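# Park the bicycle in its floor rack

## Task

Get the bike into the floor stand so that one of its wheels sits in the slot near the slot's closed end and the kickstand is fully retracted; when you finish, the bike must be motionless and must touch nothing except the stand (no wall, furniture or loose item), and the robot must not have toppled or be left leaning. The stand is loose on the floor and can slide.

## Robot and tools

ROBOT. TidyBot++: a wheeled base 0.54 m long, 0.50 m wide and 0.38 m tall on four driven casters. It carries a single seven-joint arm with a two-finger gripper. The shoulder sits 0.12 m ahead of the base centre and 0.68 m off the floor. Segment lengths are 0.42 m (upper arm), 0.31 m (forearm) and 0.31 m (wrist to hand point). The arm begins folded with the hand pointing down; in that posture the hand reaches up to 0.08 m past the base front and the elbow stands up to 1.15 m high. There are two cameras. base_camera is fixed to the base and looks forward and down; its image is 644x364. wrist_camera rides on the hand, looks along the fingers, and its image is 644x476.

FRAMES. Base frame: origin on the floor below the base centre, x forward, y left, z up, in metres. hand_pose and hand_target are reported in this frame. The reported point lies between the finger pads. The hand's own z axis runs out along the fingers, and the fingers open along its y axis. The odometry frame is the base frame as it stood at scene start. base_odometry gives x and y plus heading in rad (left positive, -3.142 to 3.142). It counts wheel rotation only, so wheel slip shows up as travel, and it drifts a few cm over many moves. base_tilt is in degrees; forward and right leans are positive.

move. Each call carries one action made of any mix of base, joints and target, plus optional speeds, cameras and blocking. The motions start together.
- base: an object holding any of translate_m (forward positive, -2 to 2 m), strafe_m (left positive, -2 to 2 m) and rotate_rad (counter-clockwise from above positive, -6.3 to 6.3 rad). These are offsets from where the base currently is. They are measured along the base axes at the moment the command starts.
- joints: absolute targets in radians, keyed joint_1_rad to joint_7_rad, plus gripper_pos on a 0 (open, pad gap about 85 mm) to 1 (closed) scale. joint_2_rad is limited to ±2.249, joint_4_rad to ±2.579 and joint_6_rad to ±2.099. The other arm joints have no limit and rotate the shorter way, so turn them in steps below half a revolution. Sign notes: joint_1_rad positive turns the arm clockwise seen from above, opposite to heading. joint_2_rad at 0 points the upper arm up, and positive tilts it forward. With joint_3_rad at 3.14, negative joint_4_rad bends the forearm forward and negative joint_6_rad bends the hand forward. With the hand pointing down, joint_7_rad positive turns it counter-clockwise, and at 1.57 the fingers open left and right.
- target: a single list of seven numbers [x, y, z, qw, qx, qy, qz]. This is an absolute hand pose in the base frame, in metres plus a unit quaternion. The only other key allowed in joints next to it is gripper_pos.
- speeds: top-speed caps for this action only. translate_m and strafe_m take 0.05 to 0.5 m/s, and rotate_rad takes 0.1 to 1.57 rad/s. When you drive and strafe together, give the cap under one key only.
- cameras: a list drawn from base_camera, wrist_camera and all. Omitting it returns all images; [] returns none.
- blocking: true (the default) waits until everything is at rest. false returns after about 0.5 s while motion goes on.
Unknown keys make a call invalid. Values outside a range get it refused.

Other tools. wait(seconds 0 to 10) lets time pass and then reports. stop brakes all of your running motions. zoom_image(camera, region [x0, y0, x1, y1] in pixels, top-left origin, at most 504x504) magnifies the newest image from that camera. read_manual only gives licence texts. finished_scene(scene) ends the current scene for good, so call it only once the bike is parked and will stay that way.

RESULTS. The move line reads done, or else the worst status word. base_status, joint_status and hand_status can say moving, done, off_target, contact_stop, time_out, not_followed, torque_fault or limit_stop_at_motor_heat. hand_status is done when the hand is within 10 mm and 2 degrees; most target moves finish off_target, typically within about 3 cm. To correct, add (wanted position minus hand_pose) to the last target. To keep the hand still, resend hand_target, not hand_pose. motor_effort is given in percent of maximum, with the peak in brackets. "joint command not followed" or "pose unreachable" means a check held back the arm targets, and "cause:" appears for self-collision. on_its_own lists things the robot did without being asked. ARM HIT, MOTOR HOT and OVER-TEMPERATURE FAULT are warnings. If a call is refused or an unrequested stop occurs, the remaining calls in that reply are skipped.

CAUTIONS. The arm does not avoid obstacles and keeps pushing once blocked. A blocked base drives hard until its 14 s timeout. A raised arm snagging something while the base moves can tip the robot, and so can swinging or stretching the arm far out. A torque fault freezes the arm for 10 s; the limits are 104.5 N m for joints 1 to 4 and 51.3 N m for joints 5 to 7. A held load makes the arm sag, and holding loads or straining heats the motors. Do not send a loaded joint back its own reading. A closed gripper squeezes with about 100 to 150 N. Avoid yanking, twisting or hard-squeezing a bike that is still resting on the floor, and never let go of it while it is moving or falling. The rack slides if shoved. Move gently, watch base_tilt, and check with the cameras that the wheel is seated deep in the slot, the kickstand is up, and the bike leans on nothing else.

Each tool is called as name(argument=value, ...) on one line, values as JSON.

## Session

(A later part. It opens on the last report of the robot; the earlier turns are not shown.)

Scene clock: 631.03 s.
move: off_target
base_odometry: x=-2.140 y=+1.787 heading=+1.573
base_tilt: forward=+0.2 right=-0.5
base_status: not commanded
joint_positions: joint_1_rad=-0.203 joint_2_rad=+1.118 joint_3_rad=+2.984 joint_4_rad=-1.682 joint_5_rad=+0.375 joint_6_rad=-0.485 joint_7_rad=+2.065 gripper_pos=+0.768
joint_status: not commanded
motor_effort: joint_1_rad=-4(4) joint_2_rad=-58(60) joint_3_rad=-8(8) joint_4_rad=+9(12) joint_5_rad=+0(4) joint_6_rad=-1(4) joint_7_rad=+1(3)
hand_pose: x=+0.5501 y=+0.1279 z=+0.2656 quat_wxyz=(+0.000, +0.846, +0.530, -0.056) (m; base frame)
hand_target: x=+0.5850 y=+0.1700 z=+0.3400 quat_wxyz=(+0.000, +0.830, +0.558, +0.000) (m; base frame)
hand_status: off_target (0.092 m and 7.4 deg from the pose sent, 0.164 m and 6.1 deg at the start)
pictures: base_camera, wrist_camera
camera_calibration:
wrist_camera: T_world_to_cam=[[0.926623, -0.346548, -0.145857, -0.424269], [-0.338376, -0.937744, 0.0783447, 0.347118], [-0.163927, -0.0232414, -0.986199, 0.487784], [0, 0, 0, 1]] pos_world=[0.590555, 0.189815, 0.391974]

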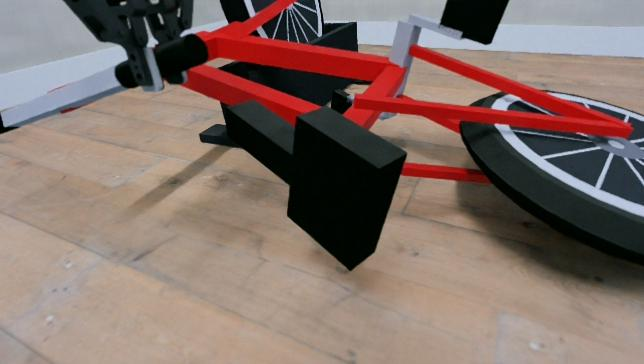

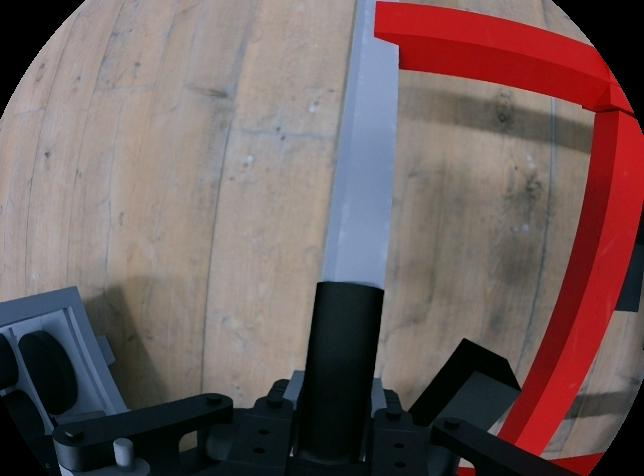

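move(target=[0.60, 0.19, 0.45, 0.0, 0.83, 0.558, 0.0])

Scene clock: 632.77 s.
move: off_target
base_odometry: x=-2.140 y=+1.787 heading=+1.573
base_tilt: forward=+0.2 right=-0.5
base_status: not commanded
joint_positions: joint_1_rad=-0.218 joint_2_rad=+0.933 joint_3_rad=+2.948 joint_4_rad=-1.626 joint_5_rad=+0.281 joint_6_rad=-0.746 joint_7_rad=+2.133 gripper_pos=+0.769
joint_status: not commanded
motor_effort: joint_1_rad=-2(4) joint_2_rad=-58(63) joint_3_rad=-7(9) joint_4_rad=+16(17) joint_5_rad=+0(3) joint_6_rad=-1(2) joint_7_rad=+0(1)
hand_pose: x=+0.5645 y=+0.1456 z=+0.3684 quat_wxyz=(+0.002, +0.843, +0.533, -0.068) (m; base frame)
hand_target: x=+0.6000 y=+0.1900 z=+0.4500 quat_wxyz=(+0.000, +0.830, +0.558, +0.000) (m; base frame)
hand_status: off_target (0.100 m and 8.5 deg from the pose sent, 0.201 m and 7.4 deg at the start)
pictures: base_camera, wrist_camera
camera_calibration:
wrist_camera: T_world_to_cam=[[0.927223, -0.340074, -0.156864, -0.413747], [-0.327628, -0.939484, 0.100149, 0.346607], [-0.18143, -0.0414676, -0.982529, 0.603107], [0, 0, 0, 1]] pos_world=[0.606615, 0.209936, 0.492956]

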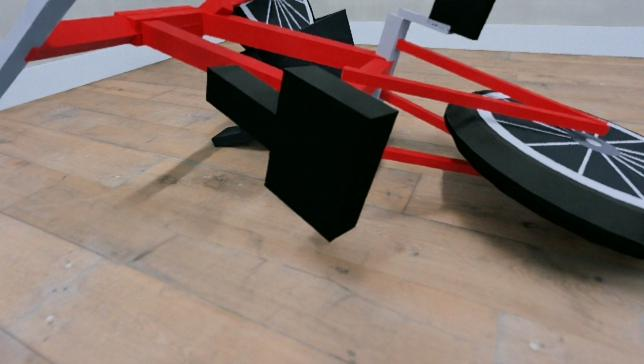

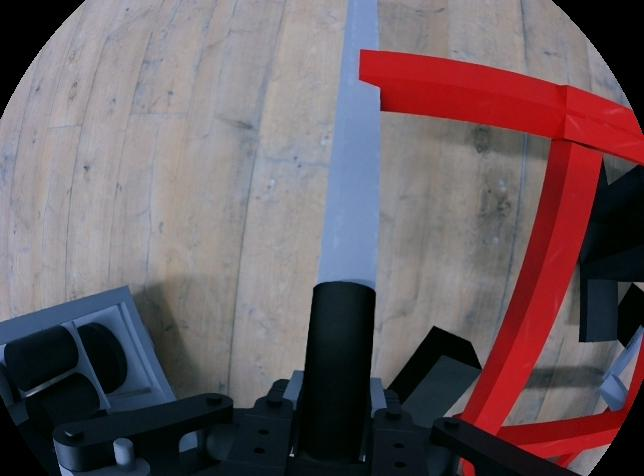

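move(target=[0.60, 0.19, 0.56, 0.0, 0.83, 0.558, 0.0])

zoom_image(camera="base_camera", region=[120, 0, 440, 200])

Scene clock: 634.67 s.
move: off_target
base_odometry: x=-2.140 y=+1.787 heading=+1.573
base_tilt: forward=+0.3 right=-0.6
base_status: not commanded
joint_positions: joint_1_rad=-0.207 joint_2_rad=+0.883 joint_3_rad=+2.948 joint_4_rad=-1.531 joint_5_rad=+0.225 joint_6_rad=-0.950 joint_7_rad=+2.198 gripper_pos=+0.769
joint_status: not commanded
motor_effort: joint_1_rad=-4(6) joint_2_rad=-76(76) joint_3_rad=-11(12) joint_4_rad=+21(22) joint_5_rad=-5(5) joint_6_rad=-10(11) joint_7_rad=-2(2)
hand_pose: x=+0.5693 y=+0.1383 z=+0.4154 quat_wxyz=(-0.005, +0.842, +0.530, -0.101) (m; base frame)
hand_target: x=+0.6000 y=+0.1900 z=+0.5600 quat_wxyz=(+0.000, +0.830, +0.558, +0.000) (m; base frame)
hand_status: off_target (0.157 m and 12.1 deg from the pose sent, 0.200 m and 8.5 deg at the start)
pictures: base_camera, wrist_camera
camera_calibration:
wrist_camera: T_world_to_cam=[[0.913876, -0.349458, -0.206663, -0.383719], [-0.325406, -0.934872, 0.141863, 0.317418], [-0.242779, -0.0623961, -0.968073, 0.681686], [0, 0, 0, 1]] pos_world=[0.61946, 0.205186, 0.535591]

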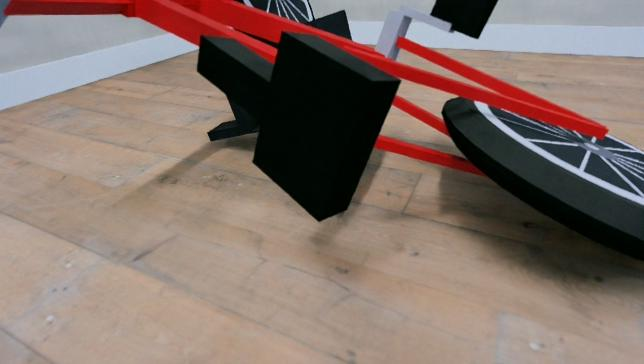

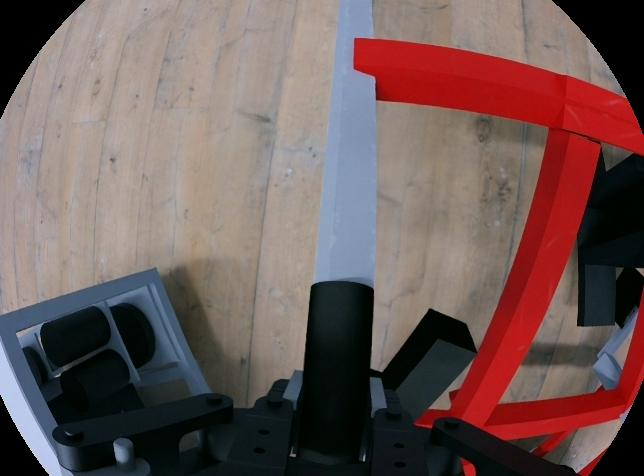

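Scaled by 1.575.

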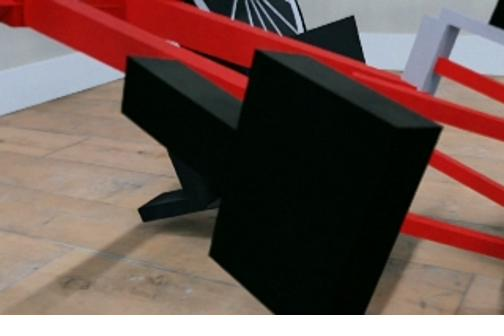

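move(target=[0.56, 0.17, 0.66, 0.0, 0.83, 0.558, 0.0])

Scene clock: 636.70 s.
move: off_target
base_odometry: x=-2.140 y=+1.787 heading=+1.573
base_tilt: forward=+0.2 right=-0.5
base_status: not commanded
joint_positions: joint_1_rad=-0.187 joint_2_rad=+0.721 joint_3_rad=+2.947 joint_4_rad=-1.535 joint_5_rad=+0.157 joint_6_rad=-1.163 joint_7_rad=+2.246 gripper_pos=+0.769
joint_status: not commanded
motor_effort: joint_1_rad=-4(6) joint_2_rad=-79(82) joint_3_rad=-9(12) joint_4_rad=+31(34) joint_5_rad=-2(6) joint_6_rad=-14(14) joint_7_rad=-2(3)
hand_pose: x=+0.5396 y=+0.1239 z=+0.5038 quat_wxyz=(-0.018, +0.843, +0.521, -0.129) (m; base frame)
hand_target: x=+0.5600 y=+0.1700 z=+0.6600 quat_wxyz=(+0.000, +0.830, +0.558, +0.000) (m; base frame)
hand_status: off_target (0.164 m and 15.6 deg from the pose sent, 0.247 m and 12.1 deg at the start)
pictures: base_camera, wrist_camera
camera_calibration:
wrist_camera: T_world_to_cam=[[0.892854, -0.368788, -0.25847, -0.303518], [-0.333308, -0.927102, 0.171426, 0.270226], [-0.302848, -0.0669084, -0.950687, 0.78338], [0, 0, 0, 1]] pos_world=[0.598311, 0.191008, 0.619976]

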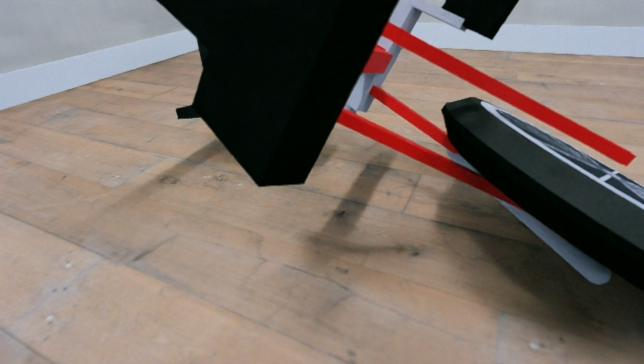

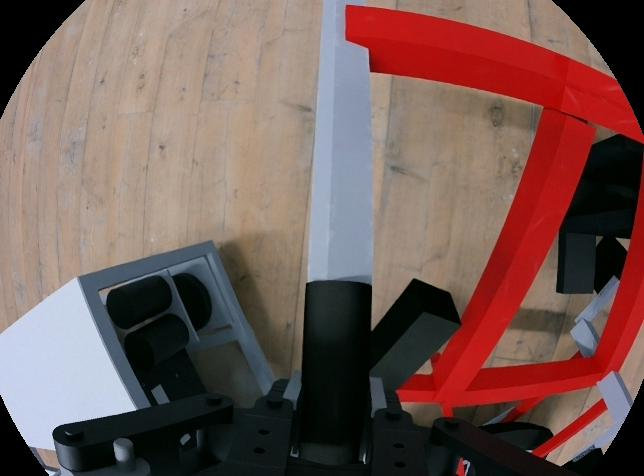

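move(base={"translate_m": 0.08}, speeds={"translate_m": 0.1}, target=[0.47, 0.15, 0.74, 0.0, 0.83, 0.558, 0.0])

Scene clock: 638.77 s.
move: off_target
base_odometry: x=-2.140 y=+1.867 heading=+1.573
base_tilt: forward=+0.3 right=-0.5
base_status: done
joint_positions: joint_1_rad=-0.174 joint_2_rad=+0.493 joint_3_rad=+2.949 joint_4_rad=-1.636 joint_5_rad=+0.127 joint_6_rad=-1.257 joint_7_rad=+2.291 gripper_pos=+0.770
joint_status: not commanded
motor_effort: joint_1_rad=-4(11) joint_2_rad=-79(82) joint_3_rad=-9(17) joint_4_rad=+38(39) joint_5_rad=-9(14) joint_6_rad=-19(21) joint_7_rad=-7(7)
hand_pose: x=+0.4960 y=+0.1059 z=+0.5871 quat_wxyz=(-0.009, +0.839, +0.531, -0.117) (m; base frame)
hand_target: x=+0.4700 y=+0.1500 z=+0.7400 quat_wxyz=(+0.000, +0.830, +0.558, +0.000) (m; base frame)
hand_status: off_target (0.161 m and 13.8 deg from the pose sent, 0.248 m and 15.6 deg at the start)
pictures: base_camera, wrist_camera
camera_calibration:
wrist_camera: T_world_to_cam=[[0.908598, -0.347061, -0.232376, -0.275102], [-0.315943, -0.935, 0.161103, 0.222955], [-0.273184, -0.07296, -0.959191, 0.839081], [0, 0, 0, 1]] pos_world=[0.549622, 0.174205, 0.704994]

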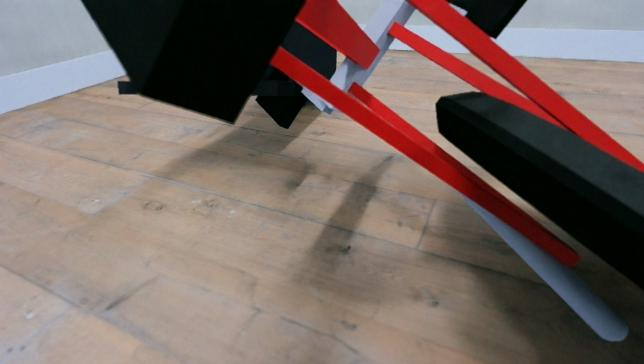

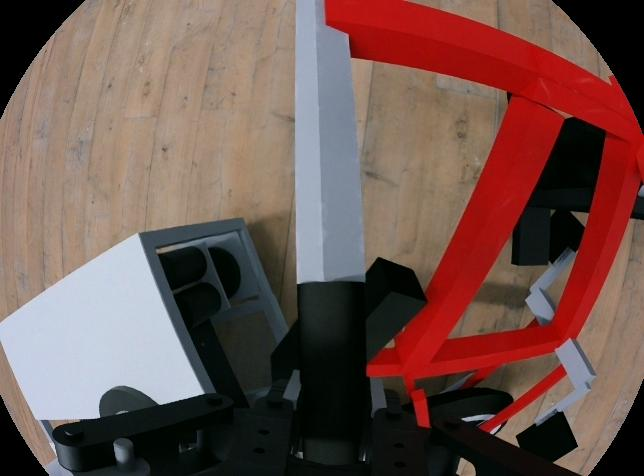

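move(target=[0.46, 0.15, 0.88, 0.0, 0.83, 0.558, 0.0])

Scene clock: 641.67 s.
move: off_target
base_odometry: x=-2.140 y=+1.867 heading=+1.573
base_tilt: forward=+0.3 right=-0.5
base_status: not commanded
joint_positions: joint_1_rad=-0.267 joint_2_rad=+0.512 joint_3_rad=+2.912 joint_4_rad=-1.229 joint_5_rad=+0.052 joint_6_rad=-1.701 joint_7_rad=+2.305 gripper_pos=+0.770
joint_status: not commanded
motor_effort: joint_1_rad=+4(8) joint_2_rad=-87(91) joint_3_rad=-2(12) joint_4_rad=+43(46) joint_5_rad=+2(13) joint_6_rad=-24(27) joint_7_rad=-6(10)
hand_pose: x=+0.5026 y=+0.1750 z=+0.7028 quat_wxyz=(-0.048, +0.811, +0.566, -0.139) (m; base frame)
hand_target: x=+0.4600 y=+0.1500 z=+0.8800 quat_wxyz=(+0.000, +0.830, +0.558, +0.000) (m; base frame)
hand_status: off_target (0.184 m and 17.0 deg from the pose sent, 0.298 m and 13.8 deg at the start)
pictures: base_camera, wrist_camera
camera_calibration:
wrist_camera: T_world_to_cam=[[0.90949, -0.26066, -0.32386, -0.181467], [-0.227879, -0.964139, 0.13604, 0.249449], [-0.347706, -0.0499263, -0.936273, 0.974268], [0, 0, 0, 1]] pos_world=[0.560646, 0.241844, 0.819476]

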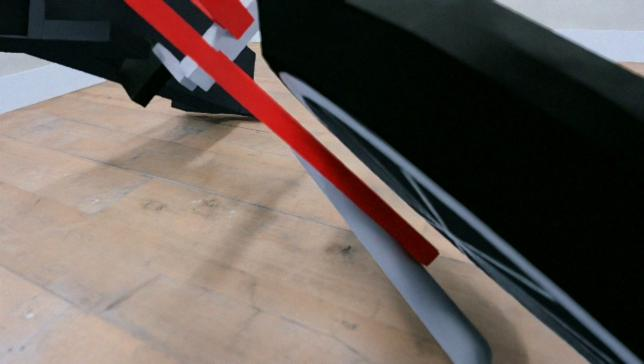

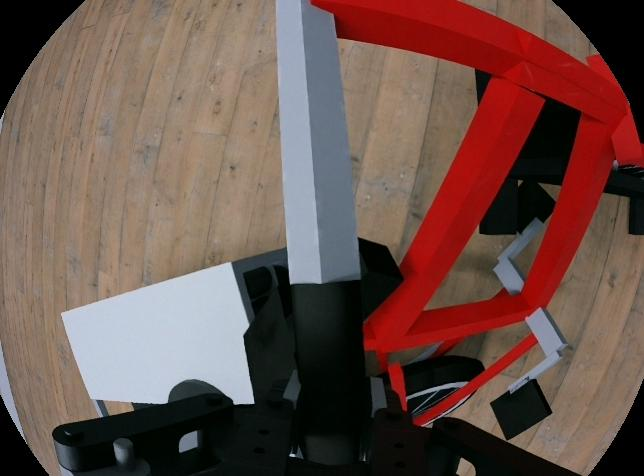

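zoom_image(camera="wrist_camera", region=[400, 40, 644, 450])

zoom_image(camera="base_camera", region=[0, 0, 300, 180])

Scaled by 1.229.

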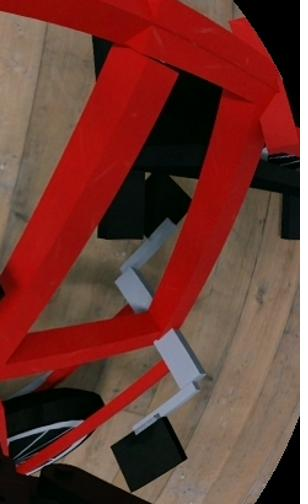

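Scaled by 1.680.

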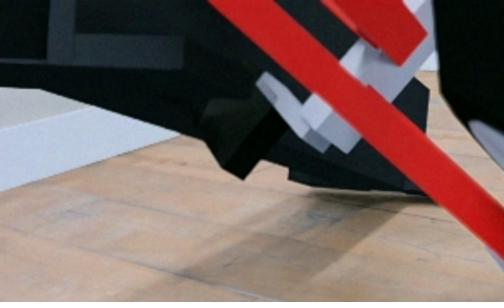

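move(target=[0.53, 0.18, 0.52, 0.0, 0.83, 0.558, 0.0])

Scene clock: 647.80 s.
move: off_target
base_odometry: x=-2.140 y=+1.866 heading=+1.573
base_tilt: forward=+0.2 right=-0.5
base_status: not commanded
joint_positions: joint_1_rad=-0.299 joint_2_rad=+0.605 joint_3_rad=+2.820 joint_4_rad=-1.700 joint_5_rad=+0.074 joint_6_rad=-0.842 joint_7_rad=+2.209 gripper_pos=+0.775
joint_status: not commanded
motor_effort: joint_1_rad=+12(17) joint_2_rad=-36(87) joint_3_rad=+8(15) joint_4_rad=+6(44) joint_5_rad=+14(24) joint_6_rad=-9(25) joint_7_rad=+5(7)
hand_pose: x=+0.5101 y=+0.2656 z=+0.5201 quat_wxyz=(-0.062, +0.809, +0.585, +0.014) (m; base frame)
hand_target: x=+0.5300 y=+0.1800 z=+0.5200 quat_wxyz=(+0.000, +0.830, +0.558, +0.000) (m; base frame)
hand_status: off_target (0.088 m and 8.3 deg from the pose sent, 0.185 m and 17.0 deg at the start)
pictures: base_camera, wrist_camera
camera_calibration:
wrist_camera: T_world_to_cam=[[0.96841, -0.199597, -0.149474, -0.360892], [-0.21731, -0.969505, -0.113299, 0.489074], [-0.122302, 0.142202, -0.982253, 0.668218], [0, 0, 0, 1]] pos_world=[0.537496, 0.307105, 0.657827]

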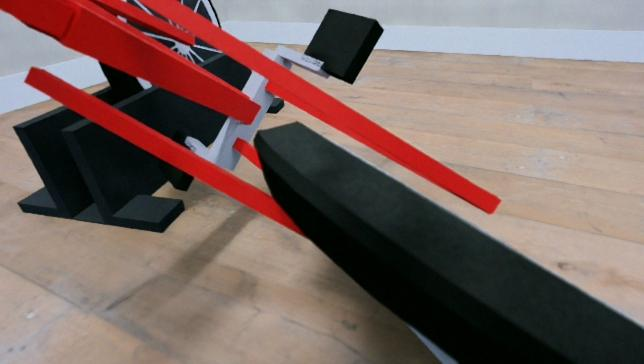

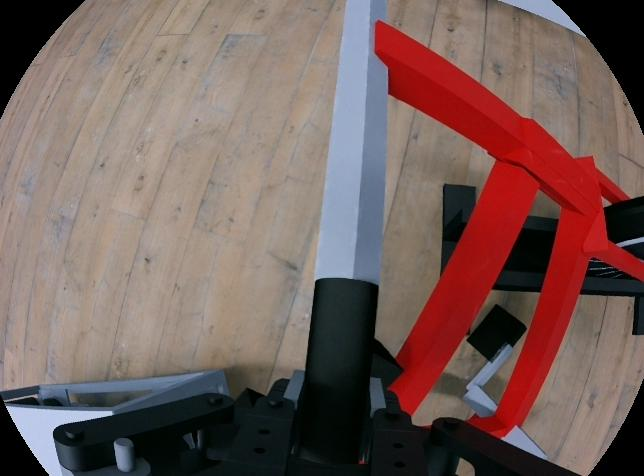

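move(base={"translate_m": -0.2}, speeds={"translate_m": 0.1})

Scene clock: 651.07 s.
move: done
base_odometry: x=-2.139 y=+1.666 heading=+1.574
base_tilt: forward=+0.2 right=-0.5
base_status: done
joint_positions: joint_1_rad=-0.257 joint_2_rad=+0.648 joint_3_rad=+2.848 joint_4_rad=-1.767 joint_5_rad=+0.145 joint_6_rad=-0.817 joint_7_rad=+2.207 gripper_pos=+0.775
joint_status: not commanded
motor_effort: joint_1_rad=+5(12) joint_2_rad=-46(48) joint_3_rad=-1(10) joint_4_rad=+13(18) joint_5_rad=+4(16) joint_6_rad=-9(13) joint_7_rad=+3(6)
hand_pose: x=+0.5028 y=+0.2107 z=+0.4825 quat_wxyz=(-0.039, +0.814, +0.579, -0.027) (m; base frame)
hand_target: x=+0.5300 y=+0.1800 z=+0.5200 quat_wxyz=(+0.000, +0.830, +0.558, +0.000) (m; base frame)
hand_status: not commanded
pictures: base_camera, wrist_camera
camera_calibration:
wrist_camera: T_world_to_cam=[[0.959941, -0.222796, -0.169927, -0.351386], [-0.22931, -0.973159, -0.019467, 0.391523], [-0.161029, 0.057653, -0.985264, 0.676988], [0, 0, 0, 1]] pos_world=[0.536104, 0.263696, 0.614924]

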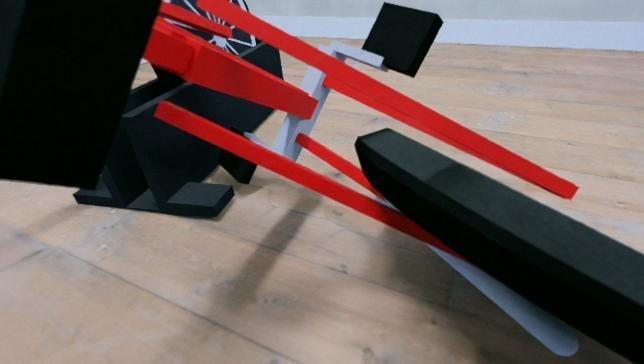

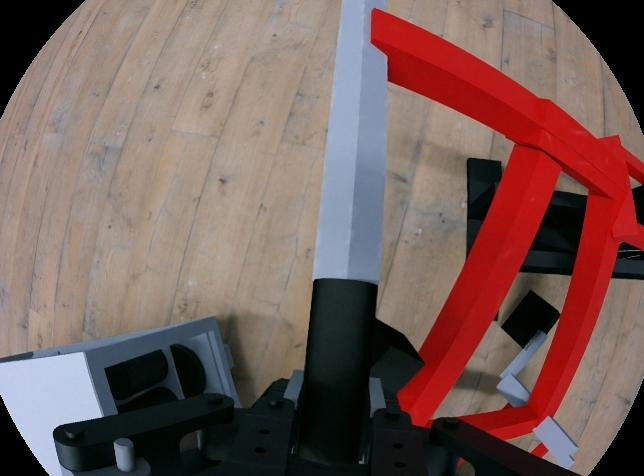

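move(target=[0.53, 0.16, 0.36, 0.0, 0.83, 0.558, 0.0], cameras=[])

move(target=[0.54, 0.15, 0.20, 0.0, 0.83, 0.558, 0.0])

Scene clock: 655.20 s.
move: off_target
base_odometry: x=-2.139 y=+1.666 heading=+1.574
base_tilt: forward=+0.2 right=-0.5
base_status: not commanded
joint_positions: joint_1_rad=-0.306 joint_2_rad=+0.832 joint_3_rad=+2.848 joint_4_rad=-1.885 joint_5_rad=+0.286 joint_6_rad=-0.501 joint_7_rad=+2.084 gripper_pos=+0.775
joint_status: not commanded
motor_effort: joint_1_rad=+12(19) joint_2_rad=-27(46) joint_3_rad=+9(16) joint_4_rad=+14(15) joint_5_rad=+8(17) joint_6_rad=+1(9) joint_7_rad=+4(9)
hand_pose: x=+0.4801 y=+0.2287 z=+0.3807 quat_wxyz=(-0.042, +0.802, +0.596, -0.013) (m; base frame)
hand_target: x=+0.5300 y=+0.1600 z=+0.3600 quat_wxyz=(+0.000, +0.830, +0.558, +0.000) (m; base frame)
hand_status: off_target (0.087 m and 7.4 deg from the pose sent, 0.135 m and 6.2 deg at the start)
pictures: none
No camera images: "cameras" was empty.

Scene clock: 656.77 s.
move: off_target
base_odometry: x=-2.139 y=+1.666 heading=+1.574
base_tilt: forward=+0.2 right=-0.5
base_status: not commanded
joint_positions: joint_1_rad=-0.323 joint_2_rad=+1.237 joint_3_rad=+2.997 joint_4_rad=-1.800 joint_5_rad=+0.420 joint_6_rad=-0.243 joint_7_rad=+2.072 gripper_pos=+0.775
joint_status: not commanded
motor_effort: joint_1_rad=+8(15) joint_2_rad=-34(46) joint_3_rad=+6(14) joint_4_rad=+12(17) joint_5_rad=+1(13) joint_6_rad=+4(7) joint_7_rad=-1(5)
hand_pose: x=+0.4736 y=+0.1773 z=+0.2027 quat_wxyz=(-0.034, +0.796, +0.602, -0.050) (m; base frame)
hand_target: x=+0.5400 y=+0.1500 z=+0.2000 quat_wxyz=(+0.000, +0.830, +0.558, +0.000) (m; base frame)
hand_status: off_target (0.072 m and 9.4 deg from the pose sent, 0.206 m and 7.4 deg at the start)
pictures: base_camera, wrist_camera
camera_calibration:
wrist_camera: T_world_to_cam=[[0.96625, -0.170834, -0.192814, -0.3859], [-0.170789, -0.985161, 0.016985, 0.313975], [-0.192855, 0.0165188, -0.981088, 0.419997], [0, 0, 0, 1]] pos_world=[0.507497, 0.236453, 0.332314]

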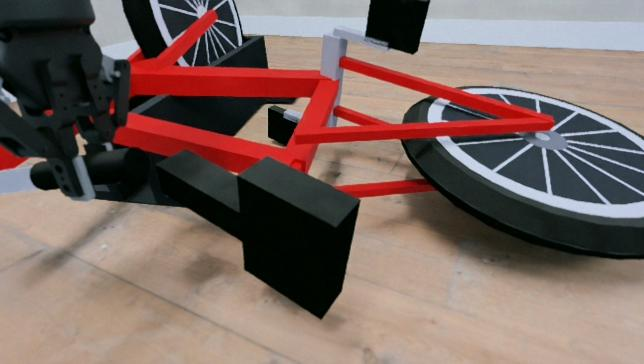

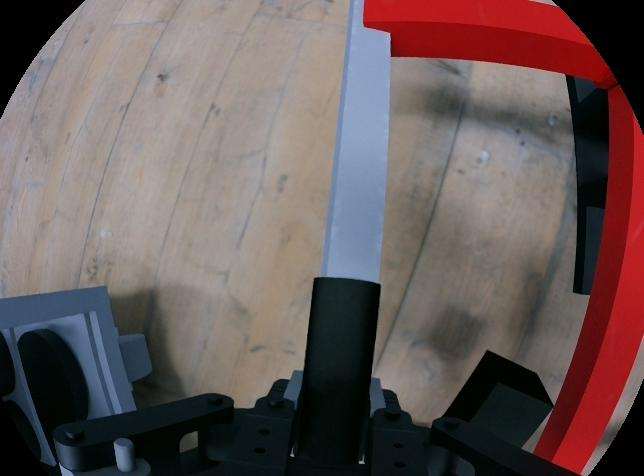

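move(joints={"gripper_pos": 0.3}, cameras=[])

move(target=[0.49, 0.17, 0.45, 0.0, 0.83, 0.558, 0.0], joints={"gripper_pos": 0.0})

Scene clock: 658.07 s.
move: done
base_odometry: x=-2.139 y=+1.666 heading=+1.574
base_tilt: forward=+0.2 right=-0.5
base_status: not commanded
joint_positions: joint_1_rad=-0.311 joint_2_rad=+1.248 joint_3_rad=+3.014 joint_4_rad=-1.779 joint_5_rad=+0.420 joint_6_rad=-0.227 joint_7_rad=+2.064 gripper_pos=+0.300
joint_status: all done
motor_effort: joint_1_rad=+4(8) joint_2_rad=-38(39) joint_3_rad=+2(6) joint_4_rad=+4(13) joint_5_rad=+1(3) joint_6_rad=-1(4) joint_7_rad=+1(1)
hand_pose: x=+0.4901 y=+0.1701 z=+0.1970 quat_wxyz=(-0.026, +0.805, +0.591, -0.039) (m; base frame)
hand_target: x=+0.5400 y=+0.1500 z=+0.2000 quat_wxyz=(+0.000, +0.830, +0.558, +0.000) (m; base frame)
hand_status: not commanded
pictures: none
No camera images: "cameras" was empty.

Scene clock: 659.93 s.
move: off_target
base_odometry: x=-2.139 y=+1.666 heading=+1.574
base_tilt: forward=+0.2 right=-0.5
base_status: not commanded
joint_positions: joint_1_rad=-0.257 joint_2_rad=+0.646 joint_3_rad=+2.905 joint_4_rad=-1.941 joint_5_rad=+0.319 joint_6_rad=-0.523 joint_7_rad=+2.064 gripper_pos=+0.000
joint_status: all done
motor_effort: joint_1_rad=+1(4) joint_2_rad=-29(43) joint_3_rad=-3(3) joint_4_rad=+10(11) joint_5_rad=+1(2) joint_6_rad=+0(2) joint_7_rad=+1(1)
hand_pose: x=+0.5184 y=+0.1759 z=+0.4466 quat_wxyz=(+0.013, +0.822, +0.568, +0.031) (m; base frame)
hand_target: x=+0.4900 y=+0.1700 z=+0.4500 quat_wxyz=(+0.000, +0.830, +0.558, +0.000) (m; base frame)
hand_status: off_target (0.029 m and 4.1 deg from the pose sent, 0.253 m and 7.2 deg at the start)
pictures: base_camera, wrist_camera
camera_calibration:
wrist_camera: T_world_to_cam=[[0.967151, -0.253691, -0.0161096, -0.447201], [-0.254146, -0.966328, -0.0402613, 0.381494], [-0.00535317, 0.0430329, -0.999059, 0.574089], [0, 0, 0, 1]] pos_world=[0.532539, 0.230492, 0.581704]

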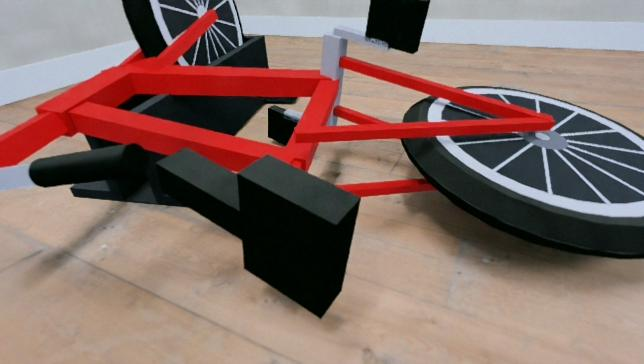

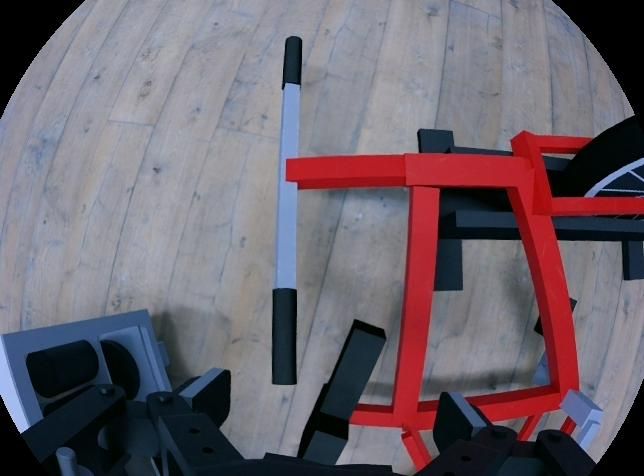

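move(base={"translate_m": 0.05, "strafe_m": 0.2}, speeds={"translate_m": 0.2}, target=[0.61, 0.14, 0.34, 0.0634, 0.968, -0.1564, -0.184])

Scene clock: 664.90 s.
move: off_target
base_odometry: x=-2.340 y=+1.716 heading=+1.574
base_tilt: forward=+0.2 right=-0.6
base_status: done
joint_positions: joint_1_rad=-0.284 joint_2_rad=+1.193 joint_3_rad=+3.198 joint_4_rad=-1.110 joint_5_rad=-0.067 joint_6_rad=-1.190 joint_7_rad=+1.128 gripper_pos=+0.000
joint_status: not commanded
motor_effort: joint_1_rad=+0(3) joint_2_rad=-44(44) joint_3_rad=+0(4) joint_4_rad=+11(12) joint_5_rad=+1(2) joint_6_rad=-3(4) joint_7_rad=+1(1)
hand_pose: x=+0.6190 y=+0.1373 z=+0.3339 quat_wxyz=(+0.058, +0.979, -0.110, -0.164) (m; base frame)
hand_target: x=+0.6100 y=+0.1400 z=+0.3400 quat_wxyz=(+0.063, +0.968, -0.156, -0.184) (m; base frame)
hand_status: off_target (0.011 m and 5.9 deg from the pose sent, 0.145 m and 90.7 deg at the start)
pictures: base_camera, wrist_camera
camera_calibration:
wrist_camera: T_world_to_cam=[[-0.125203, -0.991151, 0.0440969, 0.20128], [-0.940407, 0.132722, 0.313081, 0.521191], [-0.316163, -0.00227025, -0.948702, 0.645503], [0, 0, 0, 1]] pos_world=[0.719417, 0.131791, 0.440339]

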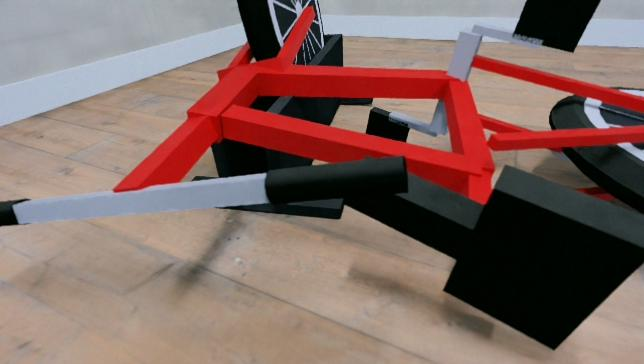

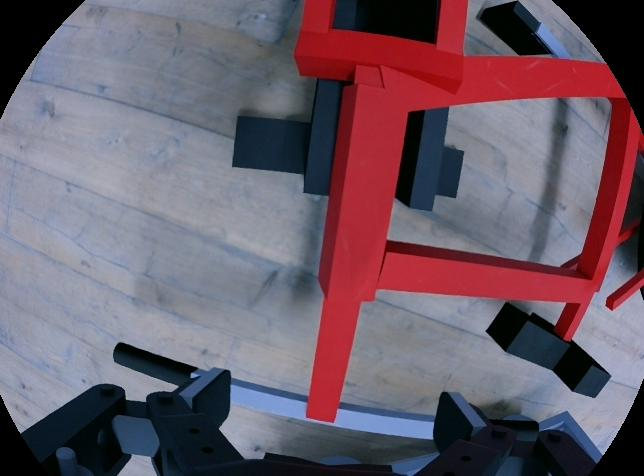

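move(target=[0.555, 0.138, 0.25, 0.0634, 0.968, -0.1564, -0.184])

Scene clock: 667.20 s.
move: off_target
base_odometry: x=-2.340 y=+1.716 heading=+1.574
base_tilt: forward=+0.2 right=-0.6
base_status: not commanded
joint_positions: joint_1_rad=-0.308 joint_2_rad=+1.292 joint_3_rad=+3.198 joint_4_rad=-1.268 joint_5_rad=-0.101 joint_6_rad=-1.032 joint_7_rad=+1.127 gripper_pos=+0.000
joint_status: not commanded
motor_effort: joint_1_rad=+0(1) joint_2_rad=-40(44) joint_3_rad=+0(1) joint_4_rad=+7(12) joint_5_rad=+0(1) joint_6_rad=-3(5) joint_7_rad=+1(1)
hand_pose: x=+0.5423 y=+0.1324 z=+0.2541 quat_wxyz=(+0.070, +0.968, -0.115, -0.210) (m; base frame)
hand_target: x=+0.5550 y=+0.1380 z=+0.2500 quat_wxyz=(+0.063, +0.968, -0.156, -0.184) (m; base frame)
hand_status: off_target (0.014 m and 5.7 deg from the pose sent, 0.106 m and 5.9 deg at the start)
pictures: base_camera, wrist_camera
camera_calibration:
wrist_camera: T_world_to_cam=[[-0.132126, -0.988512, 0.0733932, 0.186294], [-0.90449, 0.150523, 0.39905, 0.431003], [-0.405513, -0.0136586, -0.913987, 0.586673], [0, 0, 0, 1]] pos_world=[0.652355, 0.127291, 0.350548]

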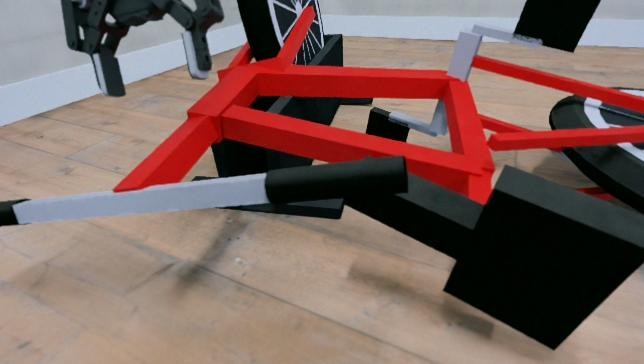

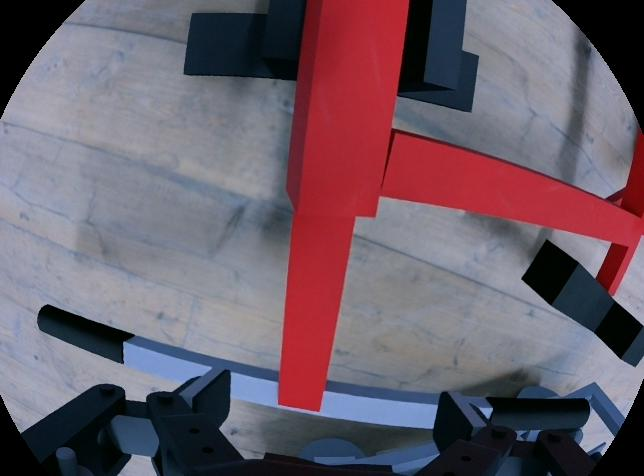

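move(target=[0.545, 0.136, 0.168, 0.0634, 0.968, -0.1564, -0.184])

Scene clock: 669.33 s.
move: off_target
base_odometry: x=-2.340 y=+1.716 heading=+1.574
base_tilt: forward=+0.2 right=-0.5
base_status: not commanded
joint_positions: joint_1_rad=-0.308 joint_2_rad=+1.457 joint_3_rad=+3.198 joint_4_rad=-1.224 joint_5_rad=-0.117 joint_6_rad=-0.943 joint_7_rad=+1.127 gripper_pos=+0.000
joint_status: not commanded
motor_effort: joint_1_rad=+1(1) joint_2_rad=-40(44) joint_3_rad=+0(1) joint_4_rad=+5(7) joint_5_rad=+1(2) joint_6_rad=-4(5) joint_7_rad=+1(1)
hand_pose: x=+0.5149 y=+0.1252 z=+0.1714 quat_wxyz=(+0.076, +0.964, -0.121, -0.224) (m; base frame)
hand_target: x=+0.5450 y=+0.1360 z=+0.1680 quat_wxyz=(+0.063, +0.968, -0.156, -0.184) (m; base frame)
hand_status: off_target (0.032 m and 6.4 deg from the pose sent, 0.086 m and 5.7 deg at the start)
pictures: base_camera, wrist_camera
camera_calibration:
wrist_camera: T_world_to_cam=[[-0.141082, -0.986014, 0.0887256, 0.183224], [-0.890336, 0.165558, 0.424136, 0.426865], [-0.432894, -0.0191576, -0.901241, 0.512533], [0, 0, 0, 1]] pos_world=[0.627776, 0.119809, 0.264611]

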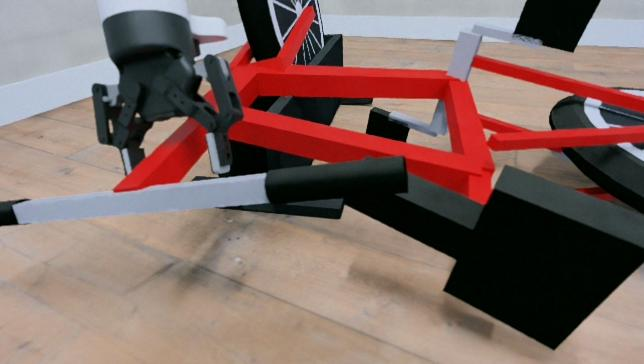

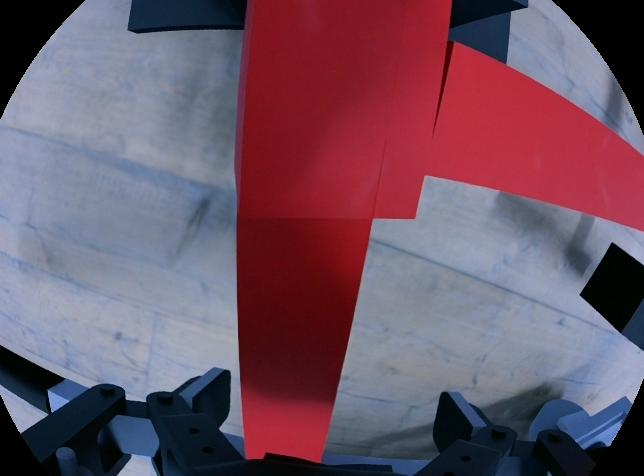

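move(target=[0.572, 0.150, 0.156, 0.0634, 0.968, -0.1564, -0.184])

Scene clock: 671.10 s.
move: off_target
base_odometry: x=-2.340 y=+1.716 heading=+1.574
base_tilt: forward=+0.2 right=-0.5
base_status: not commanded
joint_positions: joint_1_rad=-0.308 joint_2_rad=+1.507 joint_3_rad=+3.198 joint_4_rad=-1.055 joint_5_rad=-0.117 joint_6_rad=-0.943 joint_7_rad=+1.121 gripper_pos=+0.000
joint_status: not commanded
motor_effort: joint_1_rad=+1(1) joint_2_rad=-43(43) joint_3_rad=+0(0) joint_4_rad=+8(9) joint_5_rad=+1(2) joint_6_rad=-3(4) joint_7_rad=+1(1)
hand_pose: x=+0.5793 y=+0.1459 z=+0.1541 quat_wxyz=(+0.054, +0.977, -0.119, -0.171) (m; base frame)
hand_target: x=+0.5720 y=+0.1500 z=+0.1560 quat_wxyz=(+0.063, +0.968, -0.156, -0.184) (m; base frame)
hand_status: off_target (0.009 m and 4.8 deg from the pose sent, 0.064 m and 6.4 deg at the start)
pictures: base_camera, wrist_camera
camera_calibration:
wrist_camera: T_world_to_cam=[[-0.143942, -0.988759, 0.0404475, 0.22374], [-0.933493, 0.149235, 0.326066, 0.530523], [-0.328437, 0.00917716, -0.944481, 0.467237], [0, 0, 0, 1]] pos_world=[0.680903, 0.137764, 0.259262]

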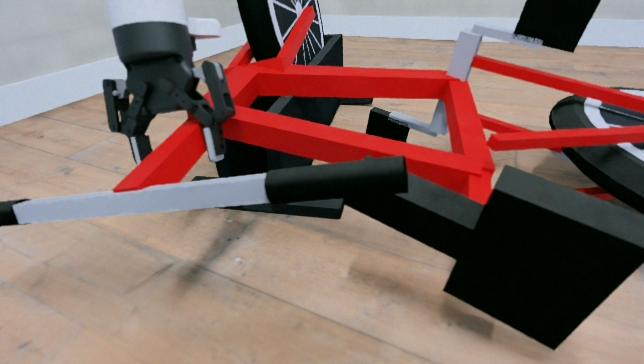

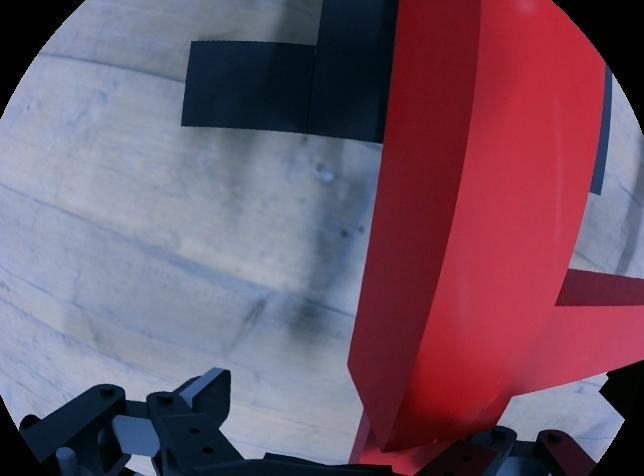

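move(target=[0.58, 0.148, 0.24, 0.0634, 0.968, -0.1564, -0.184], cameras=[])

move(target=[0.545, 0.146, 0.2, 0.0634, 0.968, -0.1564, -0.184])

Scene clock: 673.27 s.
move: off_target
base_odometry: x=-2.340 y=+1.716 heading=+1.574
base_tilt: forward=+0.2 right=-0.6
base_status: not commanded
joint_positions: joint_1_rad=-0.308 joint_2_rad=+1.347 joint_3_rad=+3.198 joint_4_rad=-1.121 joint_5_rad=-0.117 joint_6_rad=-0.997 joint_7_rad=+1.121 gripper_pos=+0.000
joint_status: not commanded
motor_effort: joint_1_rad=+1(1) joint_2_rad=-43(46) joint_3_rad=+0(1) joint_4_rad=+9(10) joint_5_rad=+1(2) joint_6_rad=-3(4) joint_7_rad=+1(1)
hand_pose: x=+0.6038 y=+0.1553 z=+0.2341 quat_wxyz=(+0.043, +0.980, -0.120, -0.155) (m; base frame)
hand_target: x=+0.5800 y=+0.1480 z=+0.2400 quat_wxyz=(+0.063, +0.968, -0.156, -0.184) (m; base frame)
hand_status: off_target (0.026 m and 6.0 deg from the pose sent, 0.086 m and 4.8 deg at the start)
pictures: none
No camera images: "cameras" was empty.

Scene clock: 674.27 s.
move: off_target
base_odometry: x=-2.340 y=+1.716 heading=+1.574
base_tilt: forward=+0.2 right=-0.6
base_status: not commanded
joint_positions: joint_1_rad=-0.324 joint_2_rad=+1.386 joint_3_rad=+3.198 joint_4_rad=-1.231 joint_5_rad=-0.122 joint_6_rad=-0.955 joint_7_rad=+1.121 gripper_pos=+0.000
joint_status: not commanded
motor_effort: joint_1_rad=+0(2) joint_2_rad=-41(44) joint_3_rad=+0(1) joint_4_rad=+6(10) joint_5_rad=+0(1) joint_6_rad=-4(4) joint_7_rad=+1(1)
hand_pose: x=+0.5388 y=+0.1420 z=+0.2035 quat_wxyz=(+0.066, +0.970, -0.118, -0.201) (m; base frame)
hand_target: x=+0.5450 y=+0.1460 z=+0.2000 quat_wxyz=(+0.063, +0.968, -0.156, -0.184) (m; base frame)
hand_status: off_target (0.008 m and 4.9 deg from the pose sent, 0.069 m and 6.0 deg at the start)
pictures: base_camera, wrist_camera
camera_calibration:
wrist_camera: T_world_to_cam=[[-0.138949, -0.98816, 0.0650545, 0.204317], [-0.911063, 0.153303, 0.382705, 0.453066], [-0.388147, -0.0060924, -0.921577, 0.530273], [0, 0, 0, 1]] pos_world=[0.646985, 0.135673, 0.302005]

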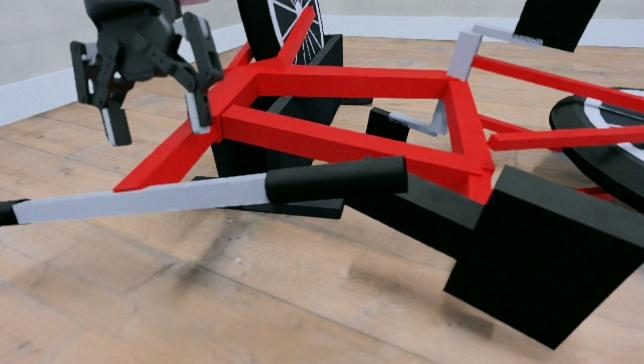

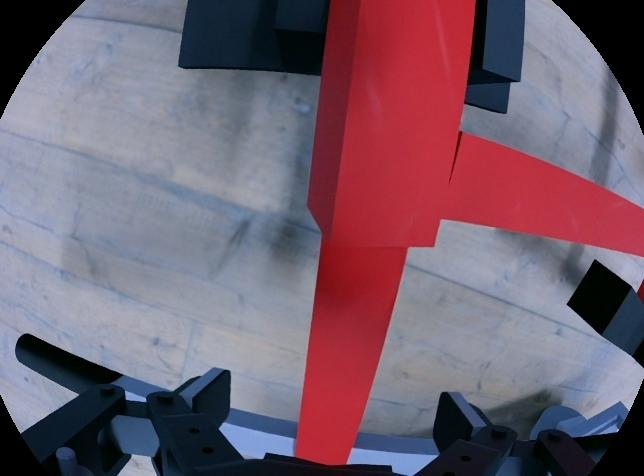

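move(target=[0.55, 0.146, 0.158, 0.0634, 0.968, -0.1564, -0.184])

Scene clock: 676.73 s.
move: off_target
base_odometry: x=-2.340 y=+1.716 heading=+1.574
base_tilt: forward=+0.2 right=-0.5
base_status: not commanded
joint_positions: joint_1_rad=-0.324 joint_2_rad=+1.484 joint_3_rad=+3.198 joint_4_rad=-1.166 joint_5_rad=-0.122 joint_6_rad=-0.954 joint_7_rad=+1.121 gripper_pos=+0.000
joint_status: not commanded
motor_effort: joint_1_rad=-1(2) joint_2_rad=-40(43) joint_3_rad=+0(0) joint_4_rad=+5(7) joint_5_rad=+0(2) joint_6_rad=-4(5) joint_7_rad=+1(1)
hand_pose: x=+0.5267 y=+0.1377 z=+0.1617 quat_wxyz=(+0.073, +0.967, -0.116, -0.216) (m; base frame)
hand_target: x=+0.5500 y=+0.1460 z=+0.1580 quat_wxyz=(+0.063, +0.968, -0.156, -0.184) (m; base frame)
hand_status: off_target (0.025 m and 6.0 deg from the pose sent, 0.047 m and 4.9 deg at the start)
pictures: base_camera, wrist_camera
camera_calibration:
wrist_camera: T_world_to_cam=[[-0.13305, -0.987859, 0.0802028, 0.195497], [-0.899252, 0.154346, 0.409295, 0.447966], [-0.416705, -0.0176658, -0.90887, 0.501605], [0, 0, 0, 1]] pos_world=[0.637867, 0.132843, 0.256864]

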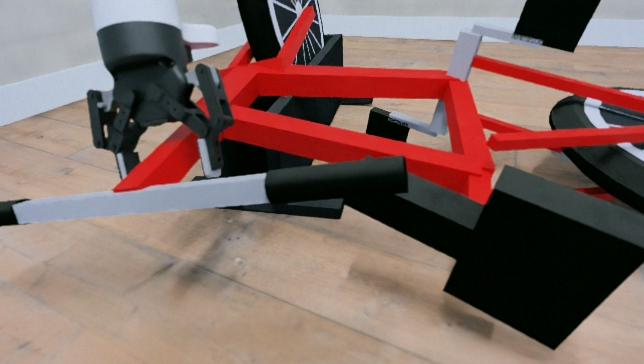

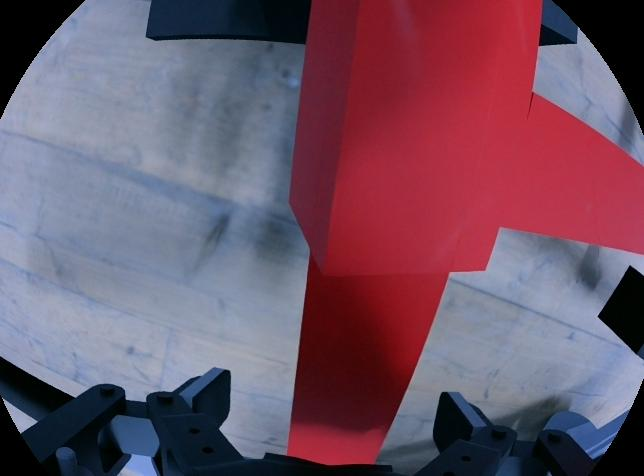

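move(joints={"gripper_pos": 1.0})

Scene clock: 678.17 s.
move: off_target
base_odometry: x=-2.339 y=+1.716 heading=+1.574
base_tilt: forward=+0.2 right=-0.5
base_status: not commanded
joint_positions: joint_1_rad=-0.311 joint_2_rad=+1.484 joint_3_rad=+3.203 joint_4_rad=-1.168 joint_5_rad=-0.154 joint_6_rad=-0.954 joint_7_rad=+1.101 gripper_pos=+0.705
joint_status: gripper_pos off_target (ended at +0.705, target +1.000)
motor_effort: joint_1_rad=-2(6) joint_2_rad=-40(43) joint_3_rad=+0(4) joint_4_rad=+9(12) joint_5_rad=+2(9) joint_6_rad=+0(4) joint_7_rad=+2(7)
hand_pose: x=+0.5271 y=+0.1374 z=+0.1618 quat_wxyz=(+0.066, +0.963, -0.144, -0.219) (m; base frame)
hand_target: x=+0.5500 y=+0.1460 z=+0.1580 quat_wxyz=(+0.063, +0.968, -0.156, -0.184) (m; base frame)
hand_status: not commanded
pictures: base_camera, wrist_camera
camera_calibration:
wrist_camera: T_world_to_cam=[[-0.19092, -0.978407, 0.0791741, 0.224671], [-0.888152, 0.206528, 0.410528, 0.435149], [-0.418015, 0.00805916, -0.908404, 0.498969], [0, 0, 0, 1]] pos_world=[0.637949, 0.125928, 0.256837]

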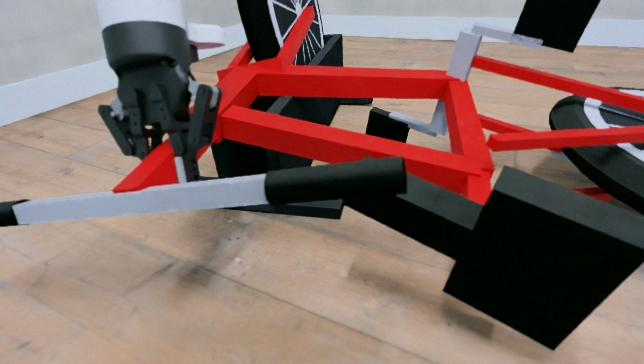

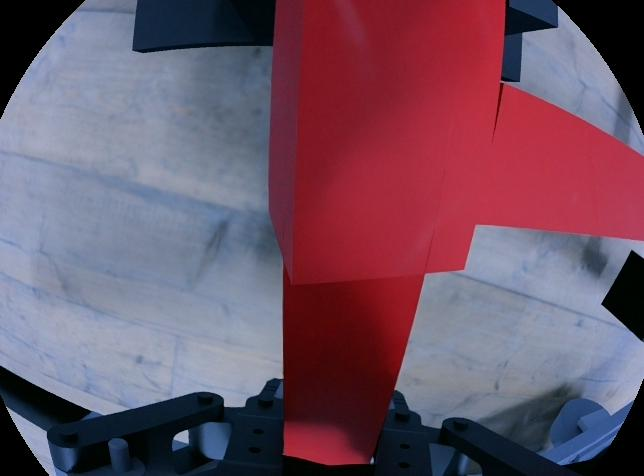

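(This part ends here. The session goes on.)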